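# Spread the folded towel flat on the table

## Task

Unfold the towel until every part of it rests flat and single-layered directly on the table surface, then leave both hands clear of the towel, with the glass jar, the small tin and the water bottle all still standing upright.

## Robot and tools

Robot: two arms, left_arm and right_arm, each ending in a five-finger hand (left_arm carries a left hand, right_arm a right hand). Bases in the scene frame: left_arm at (-0.049, +0.318, +0.032) m, right_arm at (-0.041, -0.328, +0.030) m, both facing +x. A camera stand sits fixed between and just behind the bases.

Scene frame: origin at table-top height midway between the arms, +x out over the table, +y toward left_arm, +z up. Reported end_effector_position (m) and end_effector_quat_wxyz are in this frame and can be off by a few cm, more at long reach.

Hand point: a spot about 0.05 m in front of the palm, 0.15 m out from the wrist face. Its +z runs along the straight fingers, +y out of the palm, +x across the palm away from the thumb on the right hand (toward the thumb on the left hand). Straight fingers reach 0.06-0.07 m past the point along +z and sit 0.06 m behind it along -y. A wrist bracket on the little-finger side can strike things.

Row layout (used by execute_actions and move): one flat list of 28 numbers covering both arms, each in [-1, 1]. Order: left_arm dx, dy, dz, rx, ry, rz; left hand little, ring, middle, index, thumb_bend, thumb_turn, force_limit, speed; then the same 14 for right_arm. The six pose numbers are offsets, not poses: they count from that arm's Hand target at the start of the action or move, along that Hand target's own axes. Scale: 1.0 = 0.6 m for dx/dy/dz and 180 degrees for rx/ry/rz (a single rotation vector). All six at 0 asks nothing new of that arm. Repeating an offset moves the arm again. Orientation commands are clipped to within 40 degrees of the measured orientation each step.

Hand numbers: fingers and thumb_bend +1 = straight/open, -1 = curled/closed; thumb_turn +1 = beside the palm, -1 = across in front of it. force_limit maps -1..+1 to about 0..10 N at the fingertip (15 N for the two thumb motors). speed rises linearly from near 0 at -1 to full at +0.48 and stays full above. To keep a hand unchanged, resend the eight numbers of the last row actually run for it (before any row, use its hand_measured plus hand_force_limit and hand_speed). For a soft grip close at speed -0.94 or below. To loosen, send targets more open than hand_measured.

Tools:
- execute_actions(actions, cameras): actions is a list of actions; each action is a table of up to 15 rows of 28 numbers, one per 1/30 s step; a short table repeats its last row up to step 15. Every row in an action counts from the action's starting Hand target. Images come only with an empty actions list or when cameras names them.
- move(target, speed, blend, blocking, cameras): target is one 28-number row or a list of up to 15 rows, all offsets from the same starting Hand targets. speed is the path's top speed in m/s, 0.002 to 4.3 (default 0.25), one number or one per target; rotation limited to twice that in rad/s. blend in m rounds corners (0 = stop at each). blocking=false returns after about 0.5 s while the move continues. Paths are straight, capped at 10 s, and do not avoid obstacles. Hands may lag or overshoot the path, more when fast.
- wait(seconds, cameras): 0 to 3600 s, sends nothing new.
- stop(cameras): brakes a running move.
- zoom_image(camera, region): camera is cam_high, cam_left_wrist or cam_right_wrist; region [x0, y0, x1, y1] in pixels, at most 504 x 504. Image sizes: cam_high 504x504, wrist cameras 672x504.
- show_instructions(): shows the reference pages.
- finished_scene(scene): ends the scene for good; scene is 1 or omitted.

Results: robot state per arm, including Hand target (the last commanded pose after clipping; the next offsets start from it), end_effector_position, joint positions, velocities and torques, hand_measured, hand_stopped_by (moving, target, force, stalled, fault), hand_load_n (positive when the finger is pushed open), hand_force_limit, hand_speed. A move adds a move: line (done, off_target, moving, held, fault, plus limits such as paced or held). Warnings like MOTOR HOT or OVER-TEMPERATURE FAULT may appear. Resting 1-3 cm (sometimes 5 cm) below a commanded pose is normal sag, not contact; a fresh execute_actions with zero offsets re-requests the target, or send the shortfall as an offset.

Cautions: keep moves slow near the table, towel and objects; knocking over the jar, tin or bottle, or anything leaving the table, ruins the task. Avoid ramming the table, hard presses, and letting the two hands or arms collide or one hand grip the other. An arm blocked by something keeps pushing; command a target back past the hand point to release. Long stretched-out holds heat motors and can drop an arm. Lift both hands off the towel before finishing, and check with cameras that it lies flat in one layer.

Each tool is called after "Request:" as name([rows], argument=value, ...), one row to a line, values as JSON.

Reference images:

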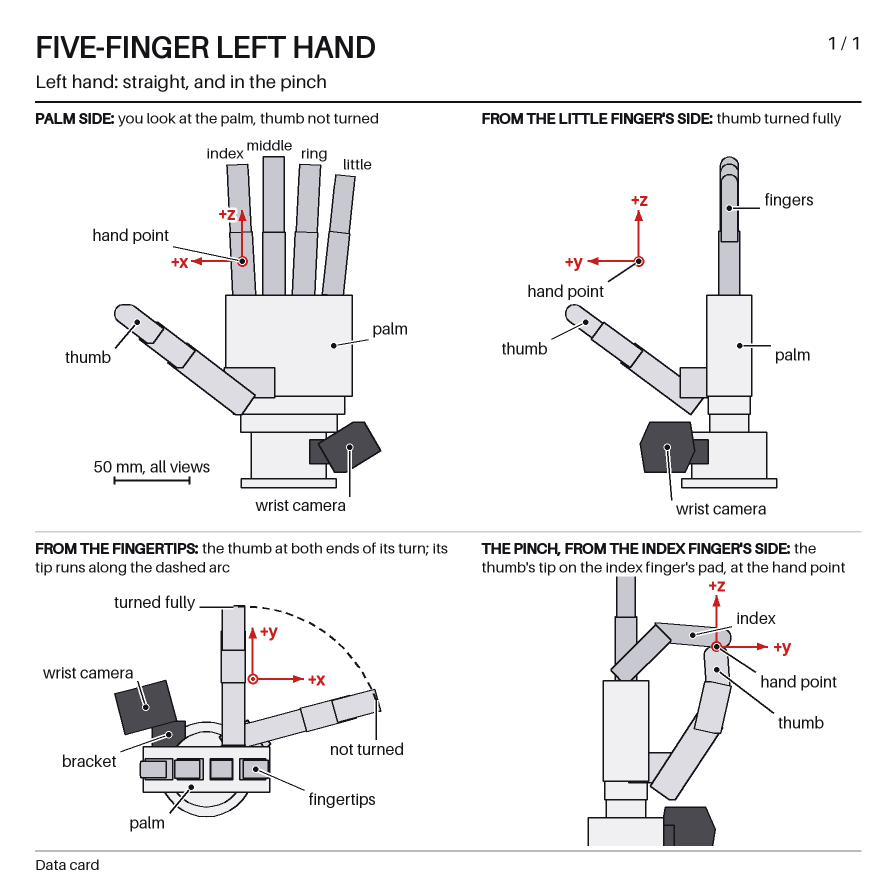

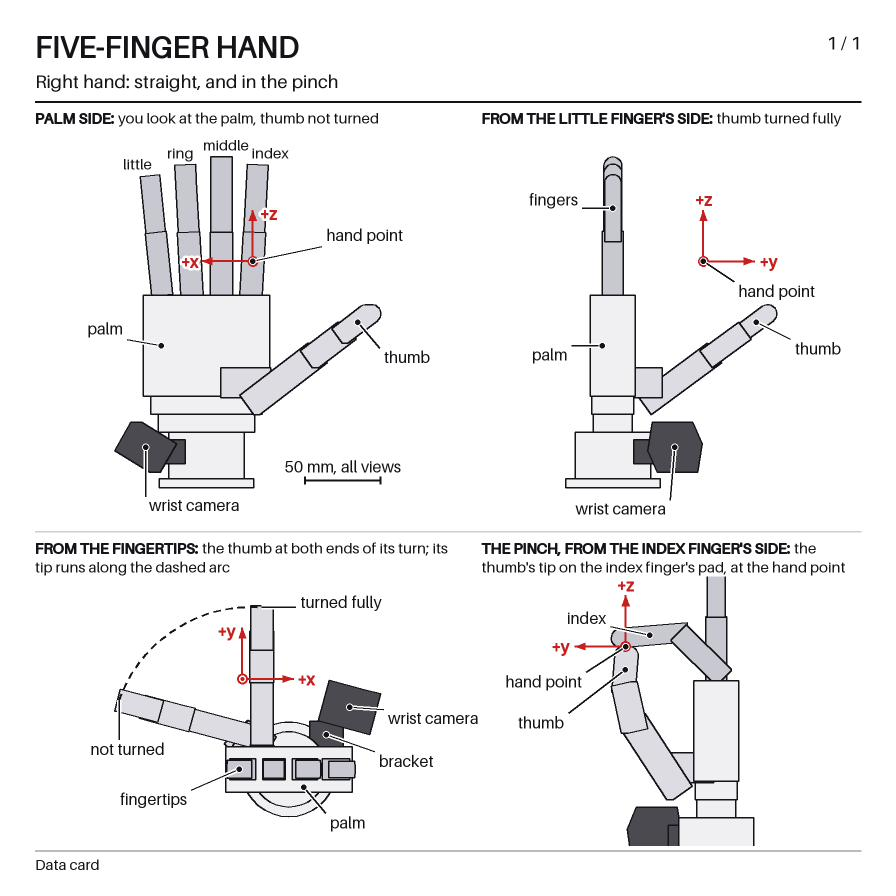

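## Session

Request:
execute_actions(actions=[])

Scene clock: 0.00 s.
left_arm: end_effector_position=(+0.4958, -0.0418, +0.3892) hand_measured=(+1.000, +1.000, +1.000, +1.000, +1.000, +1.000) hand_load_n=(+0.0, +0.5, +0.0, +0.0, +0.0, +0.0) hand_stopped_by=(target, target, target, target, target, target) hand_force_limit=0.00 hand_speed=-0.80 end_effector_quat_wxyz=(-0.138, -0.512, +0.753, -0.389) | right_arm: end_effector_position=(+0.5573, -0.4025, +0.2898) hand_measured=(+1.000, +1.000, +1.000, +1.000, +1.000, +1.000) hand_load_n=(+0.0, +0.0, +0.0, +0.0, +0.0, +0.0) hand_stopped_by=(target, target, target, target, target, target) hand_force_limit=0.00 hand_speed=-0.80 end_effector_quat_wxyz=(-0.148, +0.368, -0.556, +0.731)
Joint positions: left_arm=[-0.362 1.868 2.085 -1.213 0.668 -0.176] | right_arm=[0.128 1.523 0.907 0.799 0.917 -0.531]
Joint velocities: within noise
Joint torques (N m): no reading
Heat: left arm: hottest wrist roll 27 °C; right arm: hottest waist 28 °C.
Hand target: left_arm +0.4987, -0.0428, +0.4004; -0.130, -0.507, +0.753, -0.400 | right_arm +0.5624, -0.4018, +0.3022; -0.156, +0.358, -0.555, +0.734

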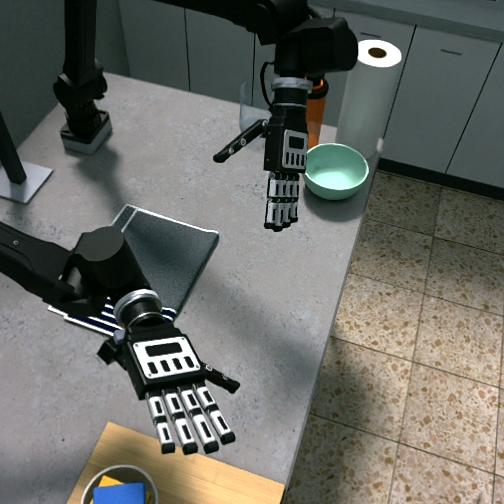

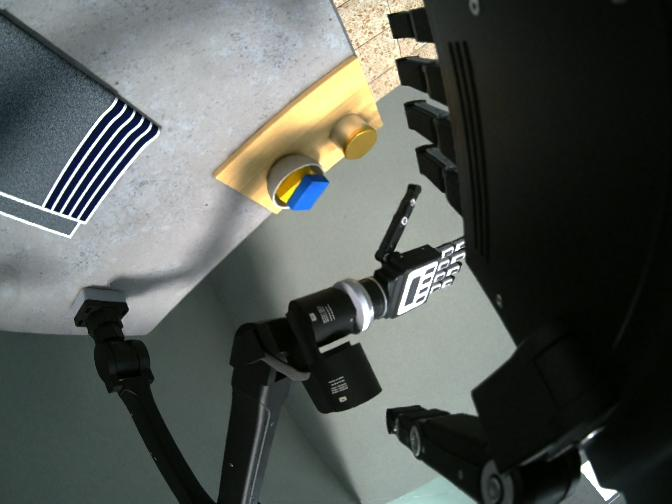

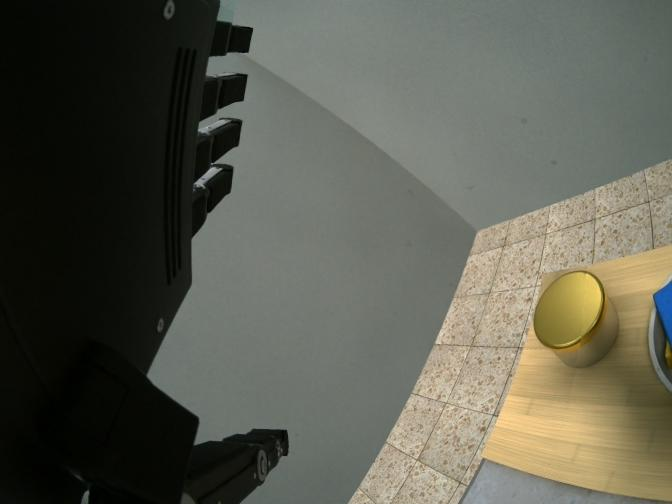

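Request:
move([
  [-0.207,0.412,-0.493,-0.126,-0.248,-0.115,1,1,1,1,1,1,0,-0.8,0.393,0.029,-0.222,-0.456,-0.297,-0.101,1,1,1,1,1,1,0,-0.8],
], cameras=["all"])

Scene clock: 33.47 s.
left_arm: end_effector_position=(+0.2832, +0.2915, +0.3971) hand_measured=(+1.000, +1.000, +1.000, +1.000, +1.000, +1.000) hand_load_n=(+0.0, -0.5, +0.0, +0.0, +0.0, +0.0) hand_stopped_by=(target, target, target, target, target, target) hand_force_limit=0.00 hand_speed=-0.80 end_effector_quat_wxyz=(-0.077, +0.701, -0.703, +0.091) | right_arm: end_effector_position=(+0.2965, -0.4574, +0.3363) hand_measured=(+1.000, +1.000, +1.000, +1.000, +1.000, +1.000) hand_load_n=(+0.0, +0.0, -0.5, +0.0, +0.0, +0.0) hand_stopped_by=(target, target, target, target, target, target) hand_force_limit=0.00 hand_speed=-0.80 end_effector_quat_wxyz=(-0.007, +0.706, -0.708, +0.016)
Joint positions: left_arm=[0.011 1.253 1.594 -1.675 0.026 0.025] | right_arm=[-0.394 1.446 1.609 -1.698 0.001 -0.382]
Joint torques (N m): left_arm=[1.38 -7.71 9.36 0.13 -0.3 0.12] | right_arm=[-1.32 -12.92 13.7 0.05 -0.21 -0.02]
Heat: left arm: hottest elbow 30 °C; right arm: hottest elbow 32 °C.
Hand target: left_arm +0.2790, +0.2974, +0.4009; +0.000, +0.707, -0.707, -0.001 | right_arm +0.3024, -0.4616, +0.3522; -0.001, +0.708, -0.706, -0.001
Off the commanded pose: left_arm 0.008 m, 14 deg | right_arm 0.018 m, 2 deg.
joint sent to its limit (left arm) — joint 4 (wrist pitch), lower limit. The joint targets are off in orientation, not in position.
joint sent to its limit (right arm) — joint 4 (wrist pitch), lower limit. The joint targets are off in orientation, not in position.
move: off_target (left_arm, right_arm)

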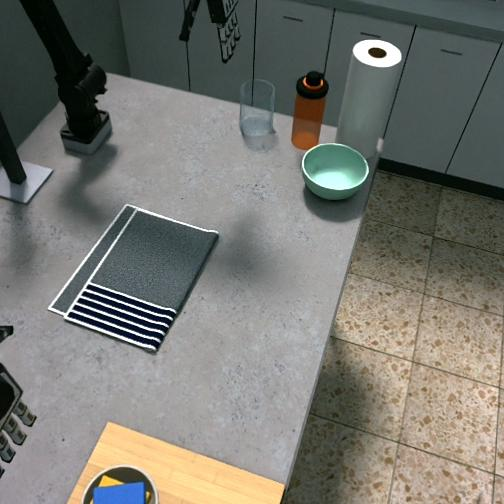

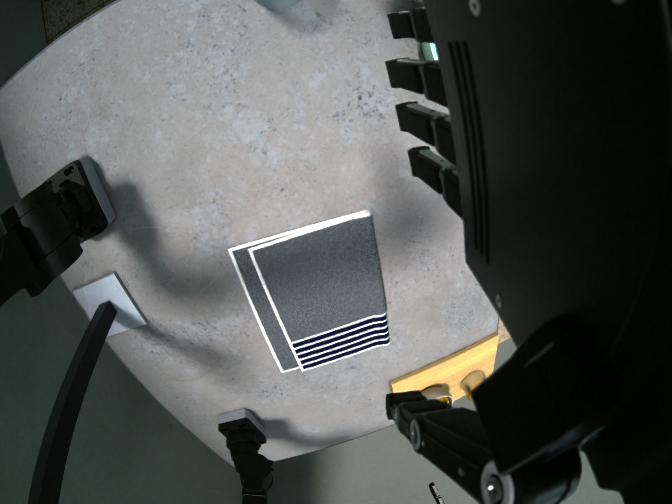

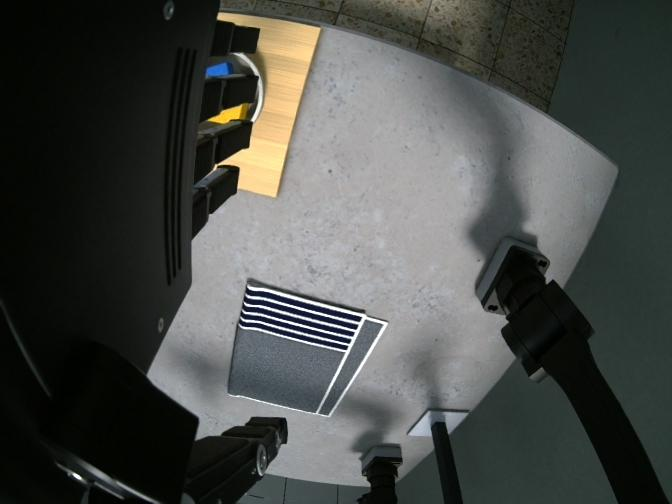

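Request:
zoom_image(camera="cam_high", region=[30, 180, 240, 370])

Request:
zoom_image(camera="cam_left_wrist", region=[210, 190, 410, 390])

Request:
zoom_image(camera="cam_right_wrist", region=[210, 260, 410, 430])

Scaled by 2.400 from the camera's image (finer frame: 720x720).

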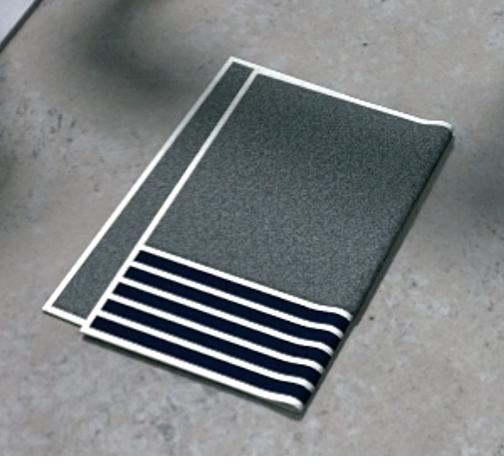

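Scaled by 2.520 from the camera's image (finer frame: 960x720).

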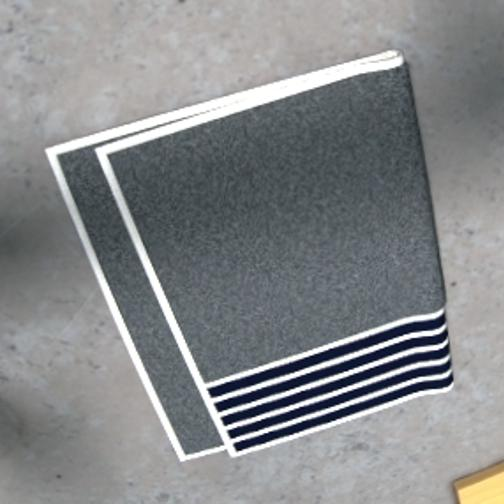

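Scaled by 2.520 from the camera's image (finer frame: 960x720).

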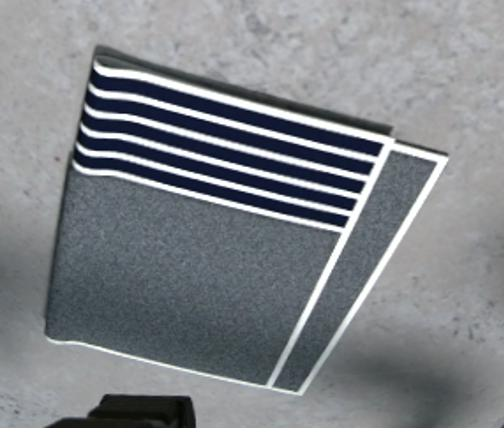

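Request:
move([
  [0.295,0.048,0.335,0.2914,0.1119,0.2150,-1,-1,0.35,0.35,1,-1,0,0,0,0,0,0,0,0,1,1,1,1,1,1,0,-0.8],
], cameras=["all"])

Scene clock: 64.97 s.
left_arm: end_effector_position=(+0.2502, +0.1268, +0.1943) hand_measured=(-1.000, -1.000, +0.350, +0.350, +1.000, -1.000) hand_load_n=(+0.0, +0.0, +0.0, +0.0, +0.0, +0.0) hand_stopped_by=(target, target, target, target, target, target) hand_force_limit=0.00 hand_speed=0.00 end_effector_quat_wxyz=(+0.183, -0.375, +0.810, -0.412) | right_arm: end_effector_position=(+0.2965, -0.4574, +0.3363) hand_measured=(+1.000, +1.000, +1.000, +1.000, +1.000, +1.000) hand_load_n=(+0.0, +0.0, +0.0, +0.0, +0.0, +0.0) hand_stopped_by=(target, target, target, target, target, target) hand_force_limit=0.00 hand_speed=-0.80 end_effector_quat_wxyz=(-0.007, +0.707, -0.707, +0.016)
Joint positions: left_arm=[-0.376 0.824 0.605 -0.447 0.286 0.202] | right_arm=[-0.394 1.446 1.609 -1.698 0.001 -0.382]
Joint torques (N m): left_arm=[-0.97 -2.67 10.51 2.25 0.11 0.14] | right_arm=[-1.26 -12.86 13.7 -0.01 -0.21 -0.03]
Heat: left arm: hottest elbow 31 °C; right arm: hottest elbow 36 °C.
Hand target: left_arm +0.2500, +0.1206, +0.1997; +0.188, -0.361, +0.811, -0.421 | right_arm +0.3024, -0.4616, +0.3522; -0.001, +0.708, -0.706, -0.001
Off the commanded pose: left_arm 0.008 m, 2 deg | right_arm 0.018 m, 2 deg.
joint sent to its limit (right arm) — joint 4 (wrist pitch), lower limit. The joint targets are off in orientation, not in position.
move: done

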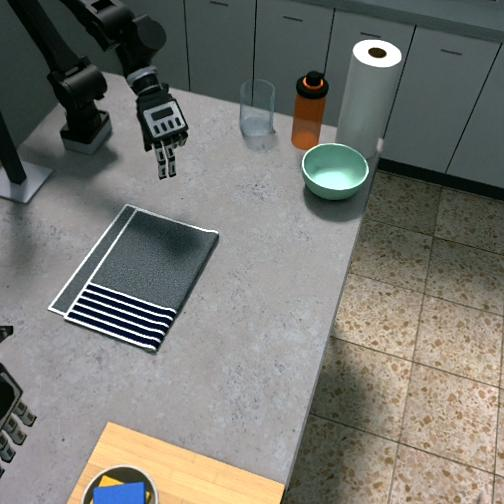

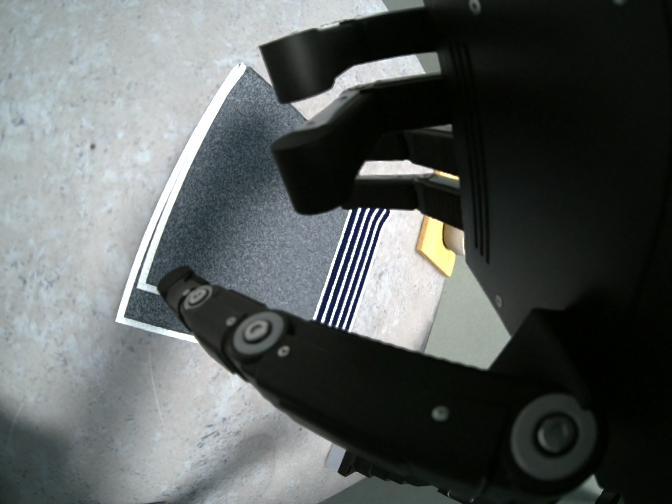

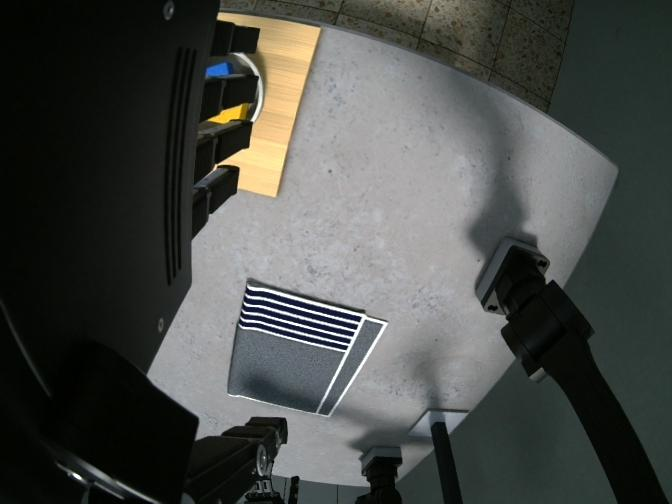

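Request:
move([
  [0,0.164,0.115,0,0,0,-1,-1,0.35,0.35,1,-1,0,0,0,0,0,0,0,0,1,1,1,1,1,1,0,-0.8],
], cameras=["cam_high","cam_left_wrist"])

Scene clock: 72.80 s.
left_arm: end_effector_position=(+0.2492, +0.1273, +0.0786) hand_measured=(-1.000, -1.000, +0.350, +0.350, +1.000, -1.000) hand_load_n=(+0.0, +0.0, +0.0, +0.0, +0.0, +0.0) hand_stopped_by=(target, target, target, target, target, target) hand_force_limit=0.00 hand_speed=0.00 end_effector_quat_wxyz=(+0.188, -0.370, +0.809, -0.417) | right_arm: end_effector_position=(+0.2965, -0.4574, +0.3363) hand_measured=(+1.000, +1.000, +1.000, +1.000, +1.000, +1.000) hand_load_n=(+0.0, +0.0, +0.0, +0.0, +0.0, +0.0) hand_stopped_by=(target, target, target, target, target, target) hand_force_limit=0.00 hand_speed=-0.80 end_effector_quat_wxyz=(-0.007, +0.707, -0.707, +0.016)
Joint positions: left_arm=[-0.376 1.023 0.358 0.014 0.288 0.209] | right_arm=[-0.394 1.446 1.609 -1.698 0.001 -0.382]
Joint torques (N m): left_arm=[-0.67 -2.02 8.99 2.32 0.04 0.07] | right_arm=[-1.32 -12.92 13.7 0.03 -0.22 -0.03]
Heat: left arm: hottest elbow 31 °C; right arm: hottest elbow 36 °C.
Hand target: left_arm +0.2500, +0.1207, +0.0795; +0.188, -0.361, +0.811, -0.421 | right_arm +0.3024, -0.4616, +0.3522; -0.001, +0.708, -0.706, -0.001
Off the commanded pose: left_arm 0.007 m, 1 deg | right_arm 0.018 m, 2 deg.
joint sent to its limit (right arm) — joint 4 (wrist pitch), lower limit. The joint targets are off in orientation, not in position.
move: done

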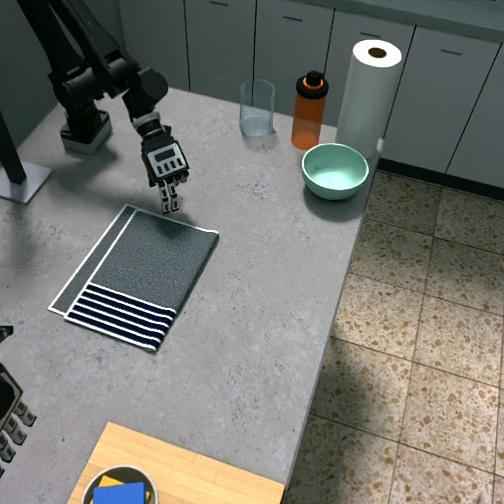

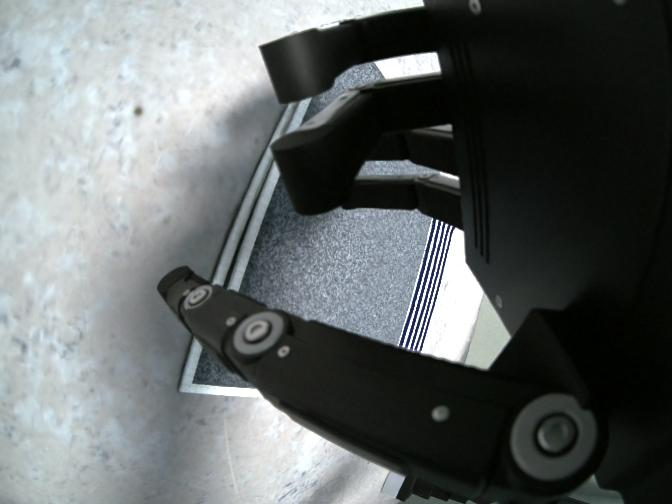

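Request:
zoom_image(camera="cam_high", region=[90, 130, 240, 280])

Request:
zoom_image(camera="cam_left_wrist", region=[150, 0, 490, 420])

Scaled by 3.360 from the camera's image (finer frame: 720x720).

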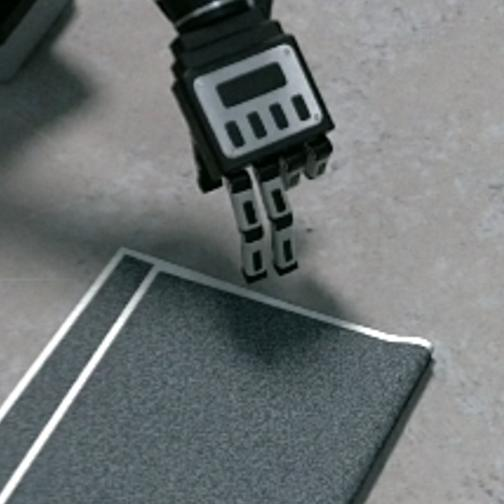

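Scaled by 1.200 from the camera's image (finer frame: 960x720).

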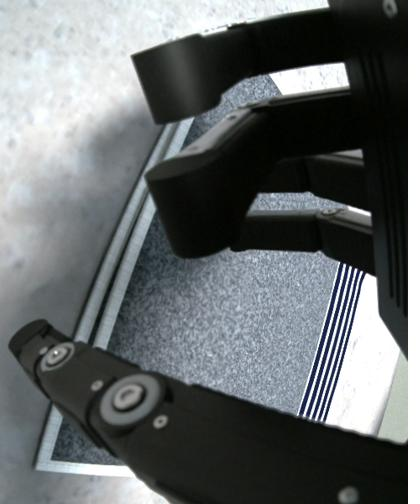

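Request:
move([
  [0.0558,0.005,-0.022,0,0,0,-1,-1,0.35,0.35,1,-1,0,0,0,0,0,0,0,0,1,1,1,1,1,1,0,-0.8],
], cameras=["cam_high","cam_left_wrist"])

Scene clock: 80.03 s.
left_arm: end_effector_position=(+0.2215, +0.1085, +0.0817) hand_measured=(-1.000, -1.000, +0.350, +0.350, +1.000, -1.000) hand_load_n=(+0.0, +0.0, +0.0, +0.0, +0.0, -0.5) hand_stopped_by=(target, target, target, target, target, target) hand_force_limit=0.00 hand_speed=0.00 end_effector_quat_wxyz=(+0.190, -0.363, +0.810, -0.418) | right_arm: end_effector_position=(+0.2965, -0.4574, +0.3363) hand_measured=(+1.000, +1.000, +1.000, +1.000, +1.000, +1.000) hand_load_n=(+0.0, +0.0, +0.0, +0.0, +0.0, +0.0) hand_stopped_by=(target, target, target, target, target, target) hand_force_limit=0.00 hand_speed=-0.80 end_effector_quat_wxyz=(-0.007, +0.707, -0.707, +0.016)
Joint positions: left_arm=[-0.498 0.939 0.32 -0.011 0.195 0.146] | right_arm=[-0.394 1.446 1.609 -1.698 0.001 -0.382]
Joint torques (N m): left_arm=[-0.79 -2.67 9.09 1.2 -0.2 -0.04] | right_arm=[-1.38 -12.92 13.7 0.05 -0.21 -0.03]
Heat: left arm: hottest elbow 31 °C; right arm: hottest elbow 37 °C.
Hand target: left_arm +0.2183, +0.1041, +0.0847; +0.188, -0.361, +0.811, -0.421 | right_arm +0.3024, -0.4616, +0.3522; -0.001, +0.708, -0.706, -0.001
Off the commanded pose: left_arm 0.006 m, 1 deg | right_arm 0.018 m, 2 deg.
joint sent to its limit (right arm) — joint 4 (wrist pitch), lower limit. The joint targets are off in orientation, not in position.
move: done

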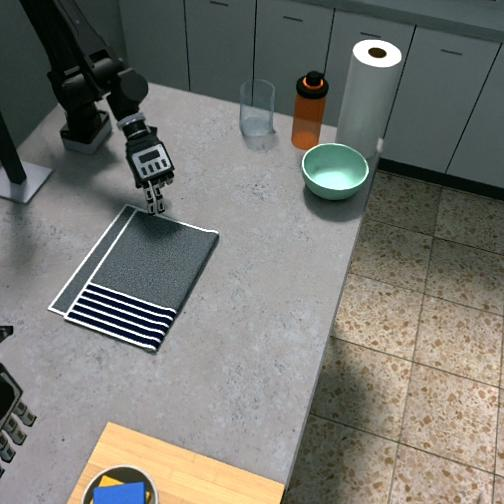

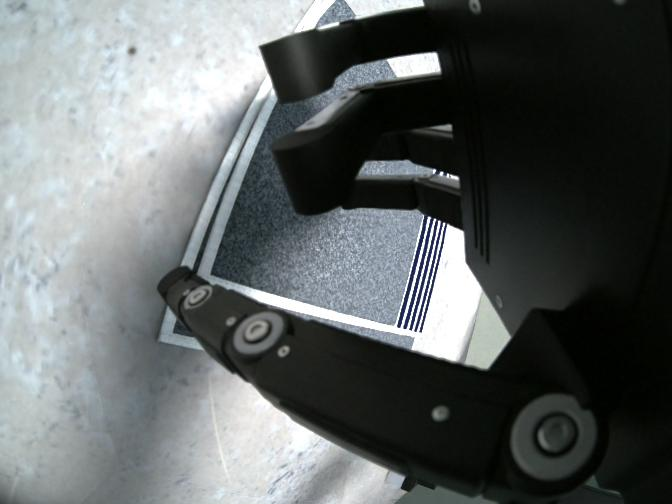

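Request:
move([
  [0.0628,0.0441,0.0096,0,0,0,-1,-1,0.35,0.35,1,-1,0,0,0,0,0,0,0,0,1,1,1,1,1,1,0,-0.8],
], cameras=["cam_high","cam_left_wrist"])

Request:
zoom_image(camera="cam_high", region=[70, 130, 220, 280])

Scene clock: 89.03 s.
left_arm: end_effector_position=(+0.1853, +0.0903, +0.0569) hand_measured=(-1.000, -1.000, +0.350, +0.350, +1.000, -1.000) hand_load_n=(+0.0, +0.0, +0.0, +0.0, +0.0, +0.0) hand_stopped_by=(target, target, target, target, target, target) hand_force_limit=0.00 hand_speed=0.00 end_effector_quat_wxyz=(+0.189, -0.365, +0.812, -0.415) | right_arm: end_effector_position=(+0.2965, -0.4574, +0.3363) hand_measured=(+1.000, +1.000, +1.000, +1.000, +1.000, +1.000) hand_load_n=(+0.0, +0.0, +0.0, +0.0, +0.0, +0.0) hand_stopped_by=(target, target, target, target, target, target) hand_force_limit=0.00 hand_speed=-0.80 end_effector_quat_wxyz=(-0.007, +0.707, -0.707, +0.016)
Joint positions: left_arm=[-0.662 0.933 0.239 0.068 0.061 0.049] | right_arm=[-0.394 1.446 1.609 -1.698 0.001 -0.382]
Joint torques (N m): left_arm=[-1.08 -0.67 8.88 2.26 -0.28 -0.04] | right_arm=[-1.32 -12.98 13.68 0.03 -0.22 -0.03]
Heat: left arm: hottest elbow 31 °C; right arm: hottest elbow 38 °C.
Hand target: left_arm +0.1853, +0.0832, +0.0597; +0.188, -0.361, +0.811, -0.421 | right_arm +0.3024, -0.4616, +0.3522; -0.001, +0.708, -0.706, -0.001
Off the commanded pose: left_arm 0.008 m, 1 deg | right_arm 0.018 m, 2 deg.
joint sent to its limit (right arm) — joint 4 (wrist pitch), lower limit. The joint targets are off in orientation, not in position.
move: done

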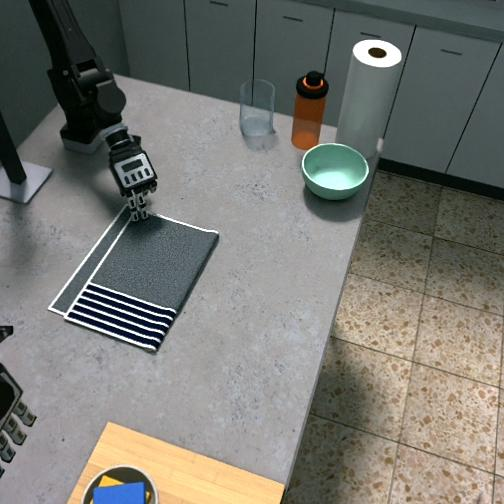

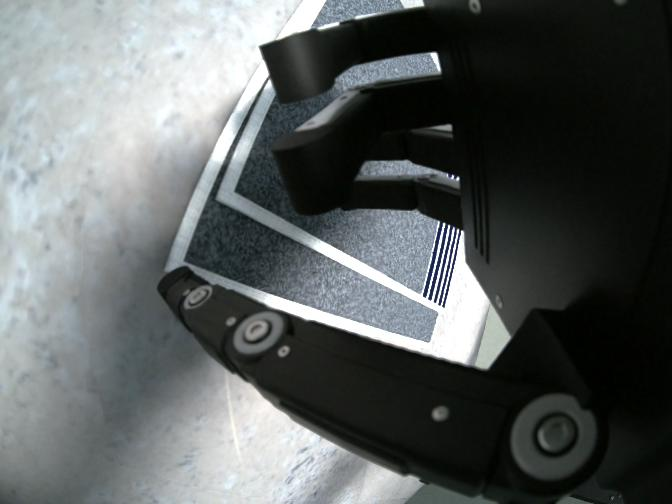

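Scaled by 3.360 from the camera's image (finer frame: 720x720).

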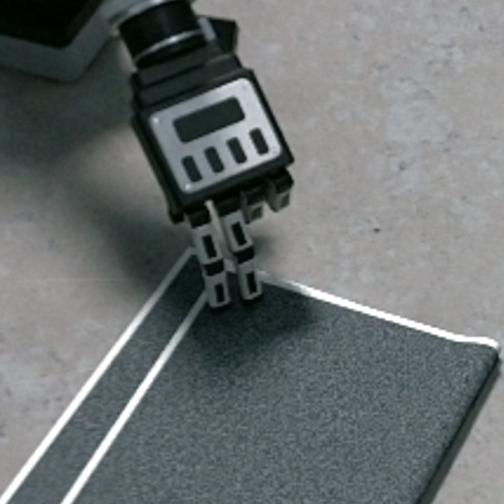

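Request:
move([
  [0,0.0273,0.0191,0,0,0,-1,-1,0.35,0.35,1,-1,0,0,0,0,0,0,0,0,1,1,1,1,1,1,0,-0.8],
], cameras=["cam_high","cam_left_wrist"], speed=0.05)

Request:
zoom_image(camera="cam_high", region=[70, 130, 220, 280])

Scene clock: 94.27 s.
left_arm: end_effector_position=(+0.1911, +0.0859, +0.0456) hand_measured=(-1.000, -1.000, +0.350, +0.350, +1.000, -1.000) hand_load_n=(+0.0, +0.0, -1.5, +0.0, +0.0, +0.0) hand_stopped_by=(target, target, target, target, target, target) hand_force_limit=0.00 hand_speed=0.00 end_effector_quat_wxyz=(+0.194, -0.363, +0.807, -0.424) | right_arm: end_effector_position=(+0.2965, -0.4574, +0.3363) hand_measured=(+1.000, +1.000, +1.000, +1.000, +1.000, +1.000) hand_load_n=(+0.0, +0.0, +0.0, +0.0, +0.0, +0.0) hand_stopped_by=(target, target, target, target, target, target) hand_force_limit=0.00 hand_speed=-0.80 end_effector_quat_wxyz=(-0.007, +0.707, -0.707, +0.016)
Joint positions: left_arm=[-0.662 1.015 0.219 0.194 0.06 0.048] | right_arm=[-0.394 1.446 1.609 -1.698 0.001 -0.382]
Joint torques (N m): left_arm=[-0.85 -0.67 7.3 2.06 -0.28 -0.03] | right_arm=[-1.38 -12.98 13.68 0.02 -0.21 -0.03]
Heat: left arm: hottest elbow 31 °C; right arm: hottest elbow 38 °C.
Hand target: left_arm +0.1853, +0.0833, +0.0396; +0.188, -0.361, +0.811, -0.421 | right_arm +0.3024, -0.4616, +0.3522; -0.001, +0.708, -0.706, -0.001
Off the commanded pose: left_arm 0.009 m, 1 deg | right_arm 0.018 m, 2 deg.
joint sent to its limit (right arm) — joint 4 (wrist pitch), lower limit. The joint targets are off in orientation, not in position.
move: done

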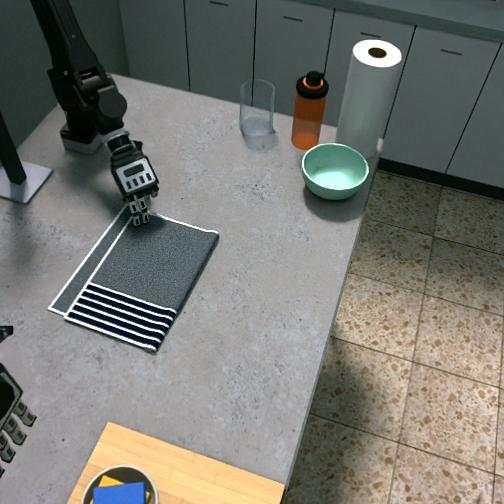

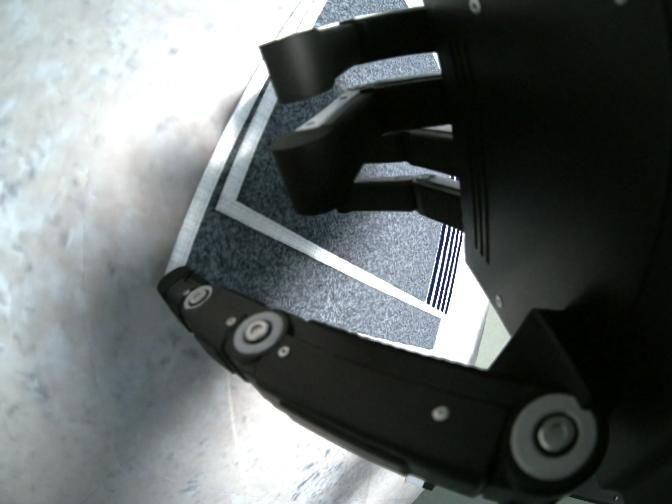

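Scaled by 3.360 from the camera's image (finer frame: 720x720).

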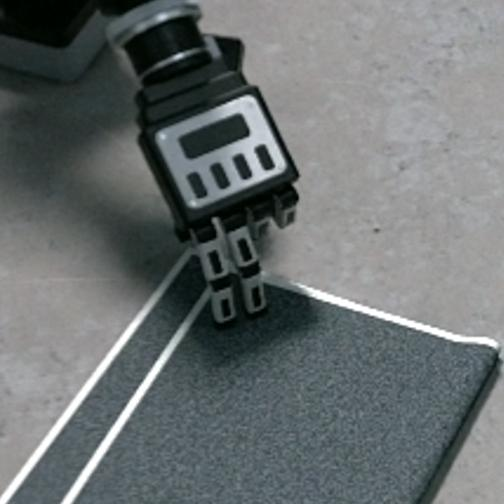

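Request:
move([
  [0,0,0,0,0,0,-1,-1,0.0,0.0,0.4,-1,0,-0.6,0,0,0,0,0,0,1,1,1,1,1,1,0,-0.8],
], cameras=["cam_high","cam_left_wrist"], speed=0.05)

Request:
zoom_image(camera="cam_high", region=[70, 130, 220, 280])

Scene clock: 100.53 s.
left_arm: end_effector_position=(+0.1906, +0.0862, +0.0442) hand_measured=(-1.000, -1.000, +0.000, +0.000, +0.400, -1.000) hand_load_n=(+0.0, +0.0, +0.5, +0.0, +0.0, +0.0) hand_stopped_by=(target, target, target, target, target, target) hand_force_limit=0.00 hand_speed=-0.60 end_effector_quat_wxyz=(+0.193, -0.363, +0.807, -0.423) | right_arm: end_effector_position=(+0.2965, -0.4574, +0.3363) hand_measured=(+1.000, +1.000, +1.000, +1.000, +1.000, +1.000) hand_load_n=(+0.0, +0.0, +0.0, +0.0, -0.5, +0.0) hand_stopped_by=(target, target, target, target, target, target) hand_force_limit=0.00 hand_speed=-0.80 end_effector_quat_wxyz=(-0.007, +0.707, -0.707, +0.016)
Joint positions: left_arm=[-0.662 1.018 0.217 0.198 0.06 0.048] | right_arm=[-0.394 1.446 1.609 -1.698 0.001 -0.382]
Joint torques (N m): left_arm=[-0.73 -1.03 7.47 1.95 -0.28 -0.03] | right_arm=[-1.26 -12.92 13.7 0.02 -0.22 -0.03]
Heat: left arm: hottest elbow 31 °C; right arm: hottest elbow 38 °C.
Hand target: left_arm +0.1853, +0.0833, +0.0396; +0.188, -0.361, +0.811, -0.421 | right_arm +0.3024, -0.4616, +0.3522; -0.001, +0.708, -0.706, -0.001
Off the commanded pose: left_arm 0.008 m, 1 deg | right_arm 0.018 m, 2 deg.
joint sent to its limit (right arm) — joint 4 (wrist pitch), lower limit. The joint targets are off in orientation, not in position.
move: done

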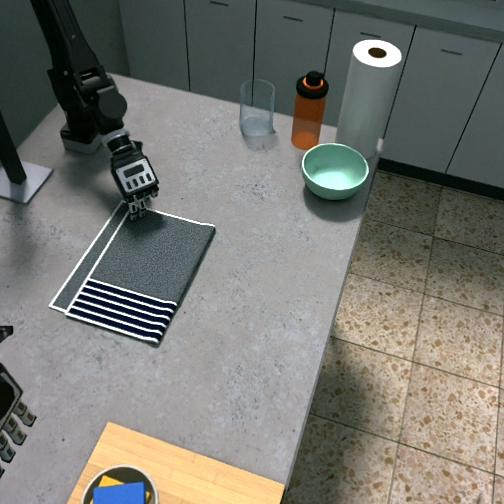

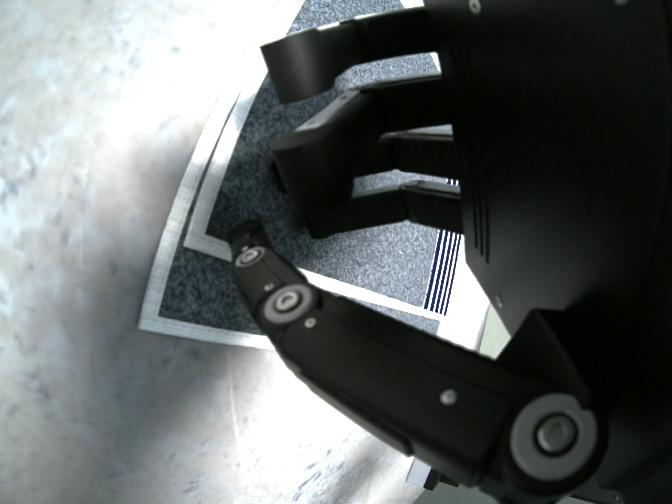

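Scaled by 3.360 from the camera's image (finer frame: 720x720).

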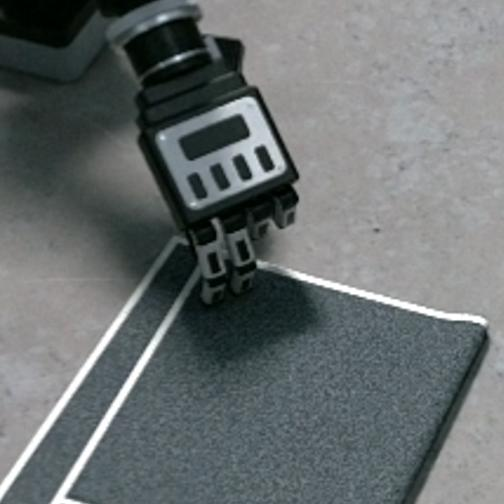

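Request:
move([
  [0,0,0,0,0,0,-1,-1,-0.3,-0.3,0.0,-1,0,-0.6,0,0,0,0,0,0,1,1,1,1,1,1,0,-0.8],
], cameras=["cam_high","cam_left_wrist"], speed=0.05)

Request:
zoom_image(camera="cam_high", region=[70, 130, 220, 280])

Request:
zoom_image(camera="cam_left_wrist", region=[150, 60, 490, 480])

Scene clock: 112.50 s.
left_arm: end_effector_position=(+0.1884, +0.0879, +0.0410) hand_measured=(-1.000, -1.000, -0.288, -0.300, +0.236, -1.000) hand_load_n=(+0.0, +0.5, +13.0, +0.0, +10.0, +0.5) hand_stopped_by=(target, target, force, target, force, target) hand_force_limit=0.00 hand_speed=-0.60 end_effector_quat_wxyz=(+0.192, -0.364, +0.809, -0.420) | right_arm: end_effector_position=(+0.2965, -0.4574, +0.3363) hand_measured=(+1.000, +1.000, +1.000, +1.000, +1.000, +1.000) hand_load_n=(+0.0, +0.0, +0.0, +0.0, +0.0, +0.0) hand_stopped_by=(target, target, target, target, target, target) hand_force_limit=0.00 hand_speed=-0.80 end_effector_quat_wxyz=(-0.007, +0.707, -0.707, +0.016)
Joint positions: left_arm=[-0.662 1.022 0.212 0.198 0.06 0.048] | right_arm=[-0.394 1.446 1.609 -1.698 0.001 -0.382]
Joint torques (N m): left_arm=[-0.97 -1.03 7.8 2.03 -0.26 -0.02] | right_arm=[-1.32 -12.92 13.68 0.01 -0.22 -0.03]
Heat: left arm: hottest elbow 31 °C; right arm: hottest elbow 39 °C.
Hand target: left_arm +0.1854, +0.0832, +0.0398; +0.188, -0.361, +0.811, -0.422 | right_arm +0.3024, -0.4616, +0.3522; -0.001, +0.708, -0.706, -0.001
Off the commanded pose: left_arm 0.006 m, 1 deg | right_arm 0.018 m, 2 deg.
joint sent to its limit (right arm) — joint 4 (wrist pitch), lower limit. The joint targets are off in orientation, not in position.
move: done

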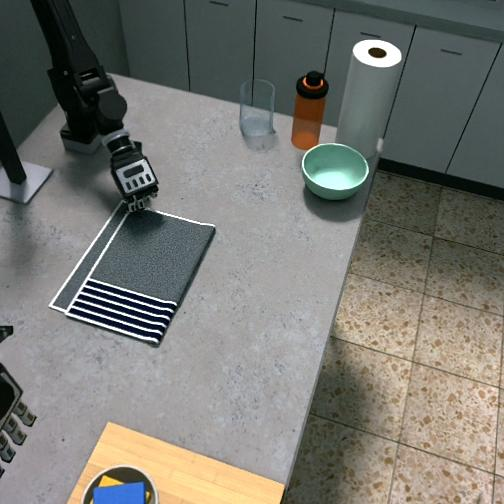

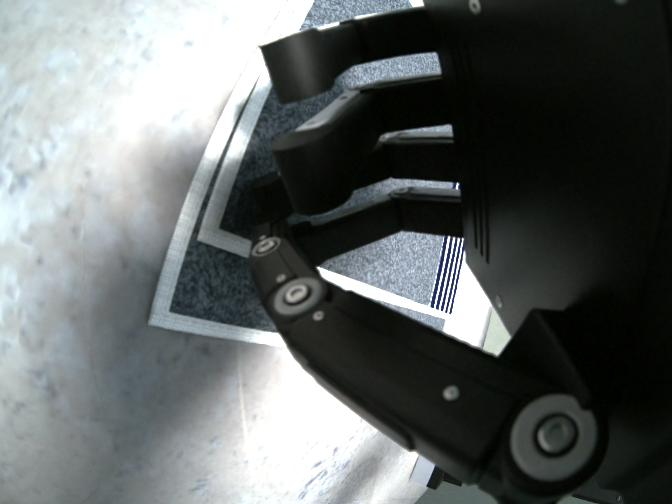

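Scaled by 3.360 from the camera's image (finer frame: 720x720).

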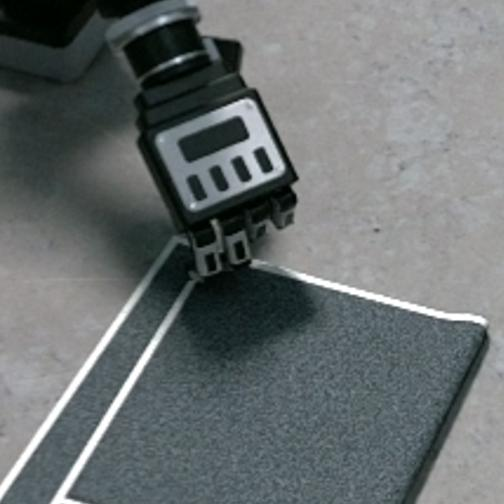

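Scaled by 1.200 from the camera's image (finer frame: 960x720).

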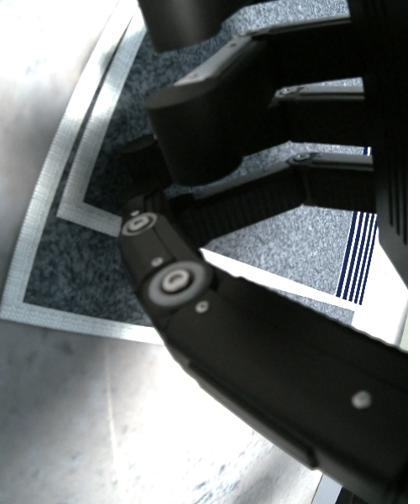

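Request:
move([
  [0,-0.041,-0.0287,0,0,0,-1,-1,0.1,0.1,0.8,-1,0,-0.2,0,0,0,0,0,0,1,1,1,1,1,1,0,-0.8],
], cameras=["cam_high","cam_left_wrist"], speed=0.1)

Request:
zoom_image(camera="cam_high", region=[30, 180, 240, 370])

Request:
zoom_image(camera="cam_left_wrist", region=[100, 60, 490, 480])

Scene clock: 136.60 s.
left_arm: end_effector_position=(+0.1745, +0.0983, +0.0485) hand_measured=(-1.000, -1.000, +0.100, +0.100, +0.800, -1.000) hand_load_n=(+0.0, +0.0, +0.0, +0.0, +0.0, +0.0) hand_stopped_by=(target, target, target, target, target, target) hand_force_limit=0.00 hand_speed=-0.20 end_effector_quat_wxyz=(+0.182, -0.369, +0.817, -0.403) | right_arm: end_effector_position=(+0.2965, -0.4574, +0.3363) hand_measured=(+1.000, +1.000, +1.000, +1.000, +1.000, +1.000) hand_load_n=(+0.0, +0.0, +0.0, +0.0, +0.0, +0.0) hand_stopped_by=(target, target, target, target, target, target) hand_force_limit=0.00 hand_speed=-0.80 end_effector_quat_wxyz=(-0.007, +0.707, -0.707, +0.016)
Joint positions: left_arm=[-0.662 0.91 0.218 0.036 0.06 0.046] | right_arm=[-0.394 1.446 1.609 -1.698 0.001 -0.382]
Joint torques (N m): left_arm=[-1.03 -1.96 11.92 1.18 -0.26 -0.04] | right_arm=[-1.32 -12.92 13.7 0.01 -0.21 -0.03]
Heat: left arm: hottest elbow 31 °C; right arm: hottest elbow 40 °C.
Hand target: left_arm +0.1853, +0.0832, +0.0696; +0.188, -0.361, +0.811, -0.421 | right_arm +0.3024, -0.4616, +0.3522; -0.001, +0.708, -0.706, -0.001
Off the commanded pose: left_arm 0.028 m, 3 deg | right_arm 0.018 m, 2 deg.
joint sent to its limit (right arm) — joint 4 (wrist pitch), lower limit. The joint targets are off in orientation, not in position.
move: off_target (left_arm)

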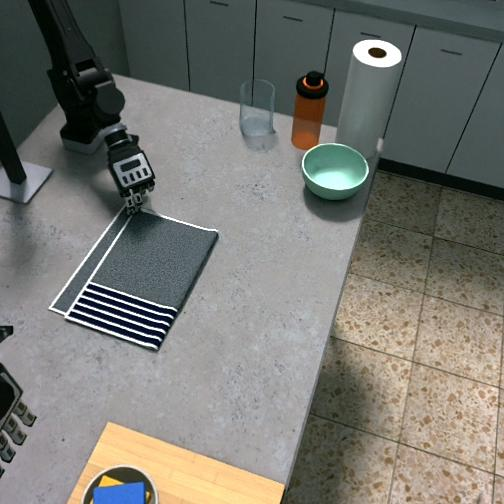

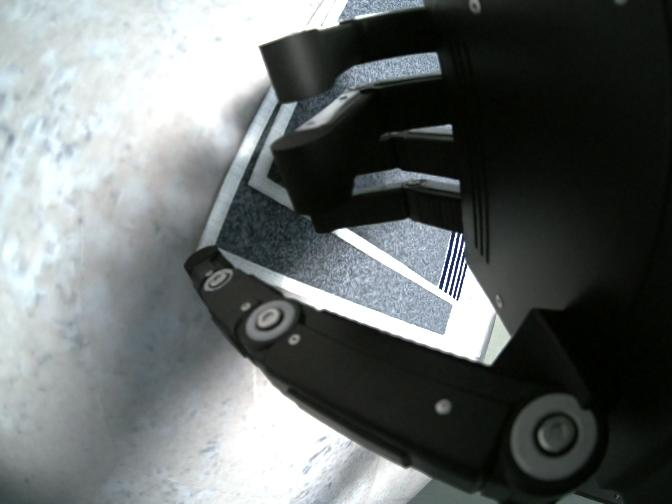

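Scaled by 2.400 from the camera's image (finer frame: 720x720).

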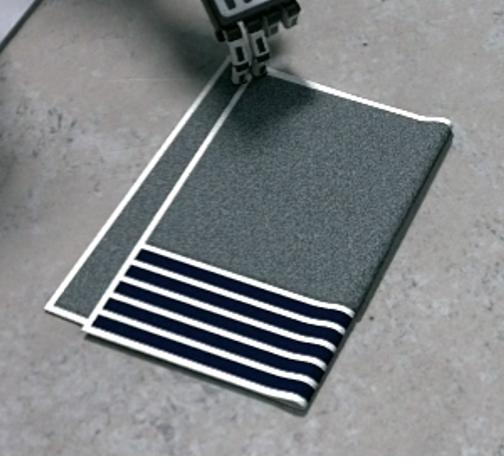

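Scaled by 1.200 from the camera's image (finer frame: 960x720).

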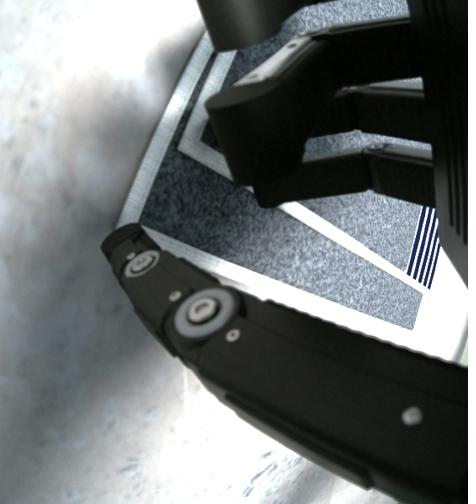

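Request:
move([
  [0,0,0,0.039,0,0,-1,-1,0.0,0.0,0.55,-1,0,-0.2,0,0,0,0,0,0,1,1,1,1,1,1,0,-0.8],
  [0,0.0614,0.043,0.039,0,0,-1,-1,0.0,0.0,0.55,-1,0,-0.2,0,0,0,0,0,0,1,1,1,1,1,1,0,-0.8],
], cameras=["cam_high","cam_left_wrist"], speed=0.06)

Request:
zoom_image(camera="cam_left_wrist", region=[100, 60, 490, 480])

Scene clock: 147.73 s.
left_arm: end_effector_position=(+0.1960, +0.0809, +0.0385) hand_measured=(-1.000, -1.000, +0.000, +0.000, +0.550, -1.000) hand_load_n=(+0.0, +0.0, -5.0, +0.0, +0.0, +0.0) hand_stopped_by=(target, target, target, target, target, target) hand_force_limit=0.00 hand_speed=-0.20 end_effector_quat_wxyz=(+0.223, -0.346, +0.773, -0.482) | right_arm: end_effector_position=(+0.2965, -0.4574, +0.3363) hand_measured=(+1.000, +1.000, +1.000, +1.000, +1.000, +1.000) hand_load_n=(+0.0, -0.5, +0.0, +0.0, +0.0, +0.0) hand_stopped_by=(target, target, target, target, target, target) hand_force_limit=0.00 hand_speed=-0.80 end_effector_quat_wxyz=(-0.007, +0.707, -0.707, +0.016)
Joint positions: left_arm=[-0.662 1.138 0.122 0.565 0.064 0.043] | right_arm=[-0.394 1.446 1.609 -1.698 0.001 -0.382]
Joint torques (N m): left_arm=[-0.38 0.03 5.42 1.7 -0.02 -0.03] | right_arm=[-1.38 -13.04 13.67 0.01 -0.21 -0.03]
Heat: left arm: hottest elbow 31 °C; right arm: hottest elbow 41 °C.
Hand target: left_arm +0.1853, +0.0833, +0.0247; +0.210, -0.349, +0.783, -0.470 | right_arm +0.3024, -0.4616, +0.3522; -0.001, +0.708, -0.706, -0.001
Off the commanded pose: left_arm 0.018 m, 2 deg | right_arm 0.018 m, 2 deg.
joint sent to its limit (right arm) — joint 4 (wrist pitch), lower limit. The joint targets are off in orientation, not in position.
move: off_target (left_arm)

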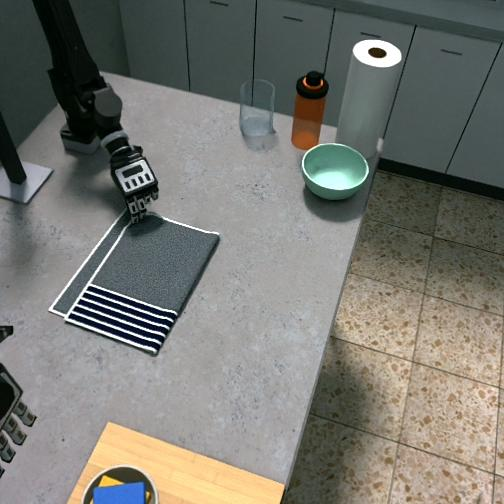

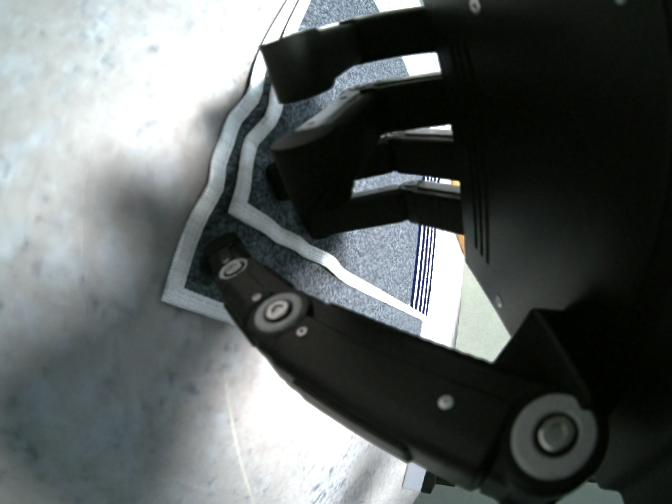

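Scaled by 1.200 from the camera's image (finer frame: 960x720).

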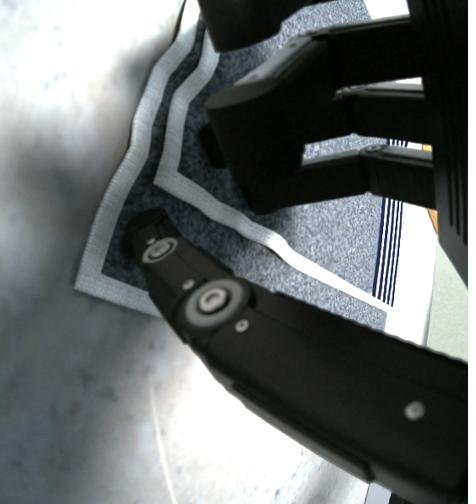

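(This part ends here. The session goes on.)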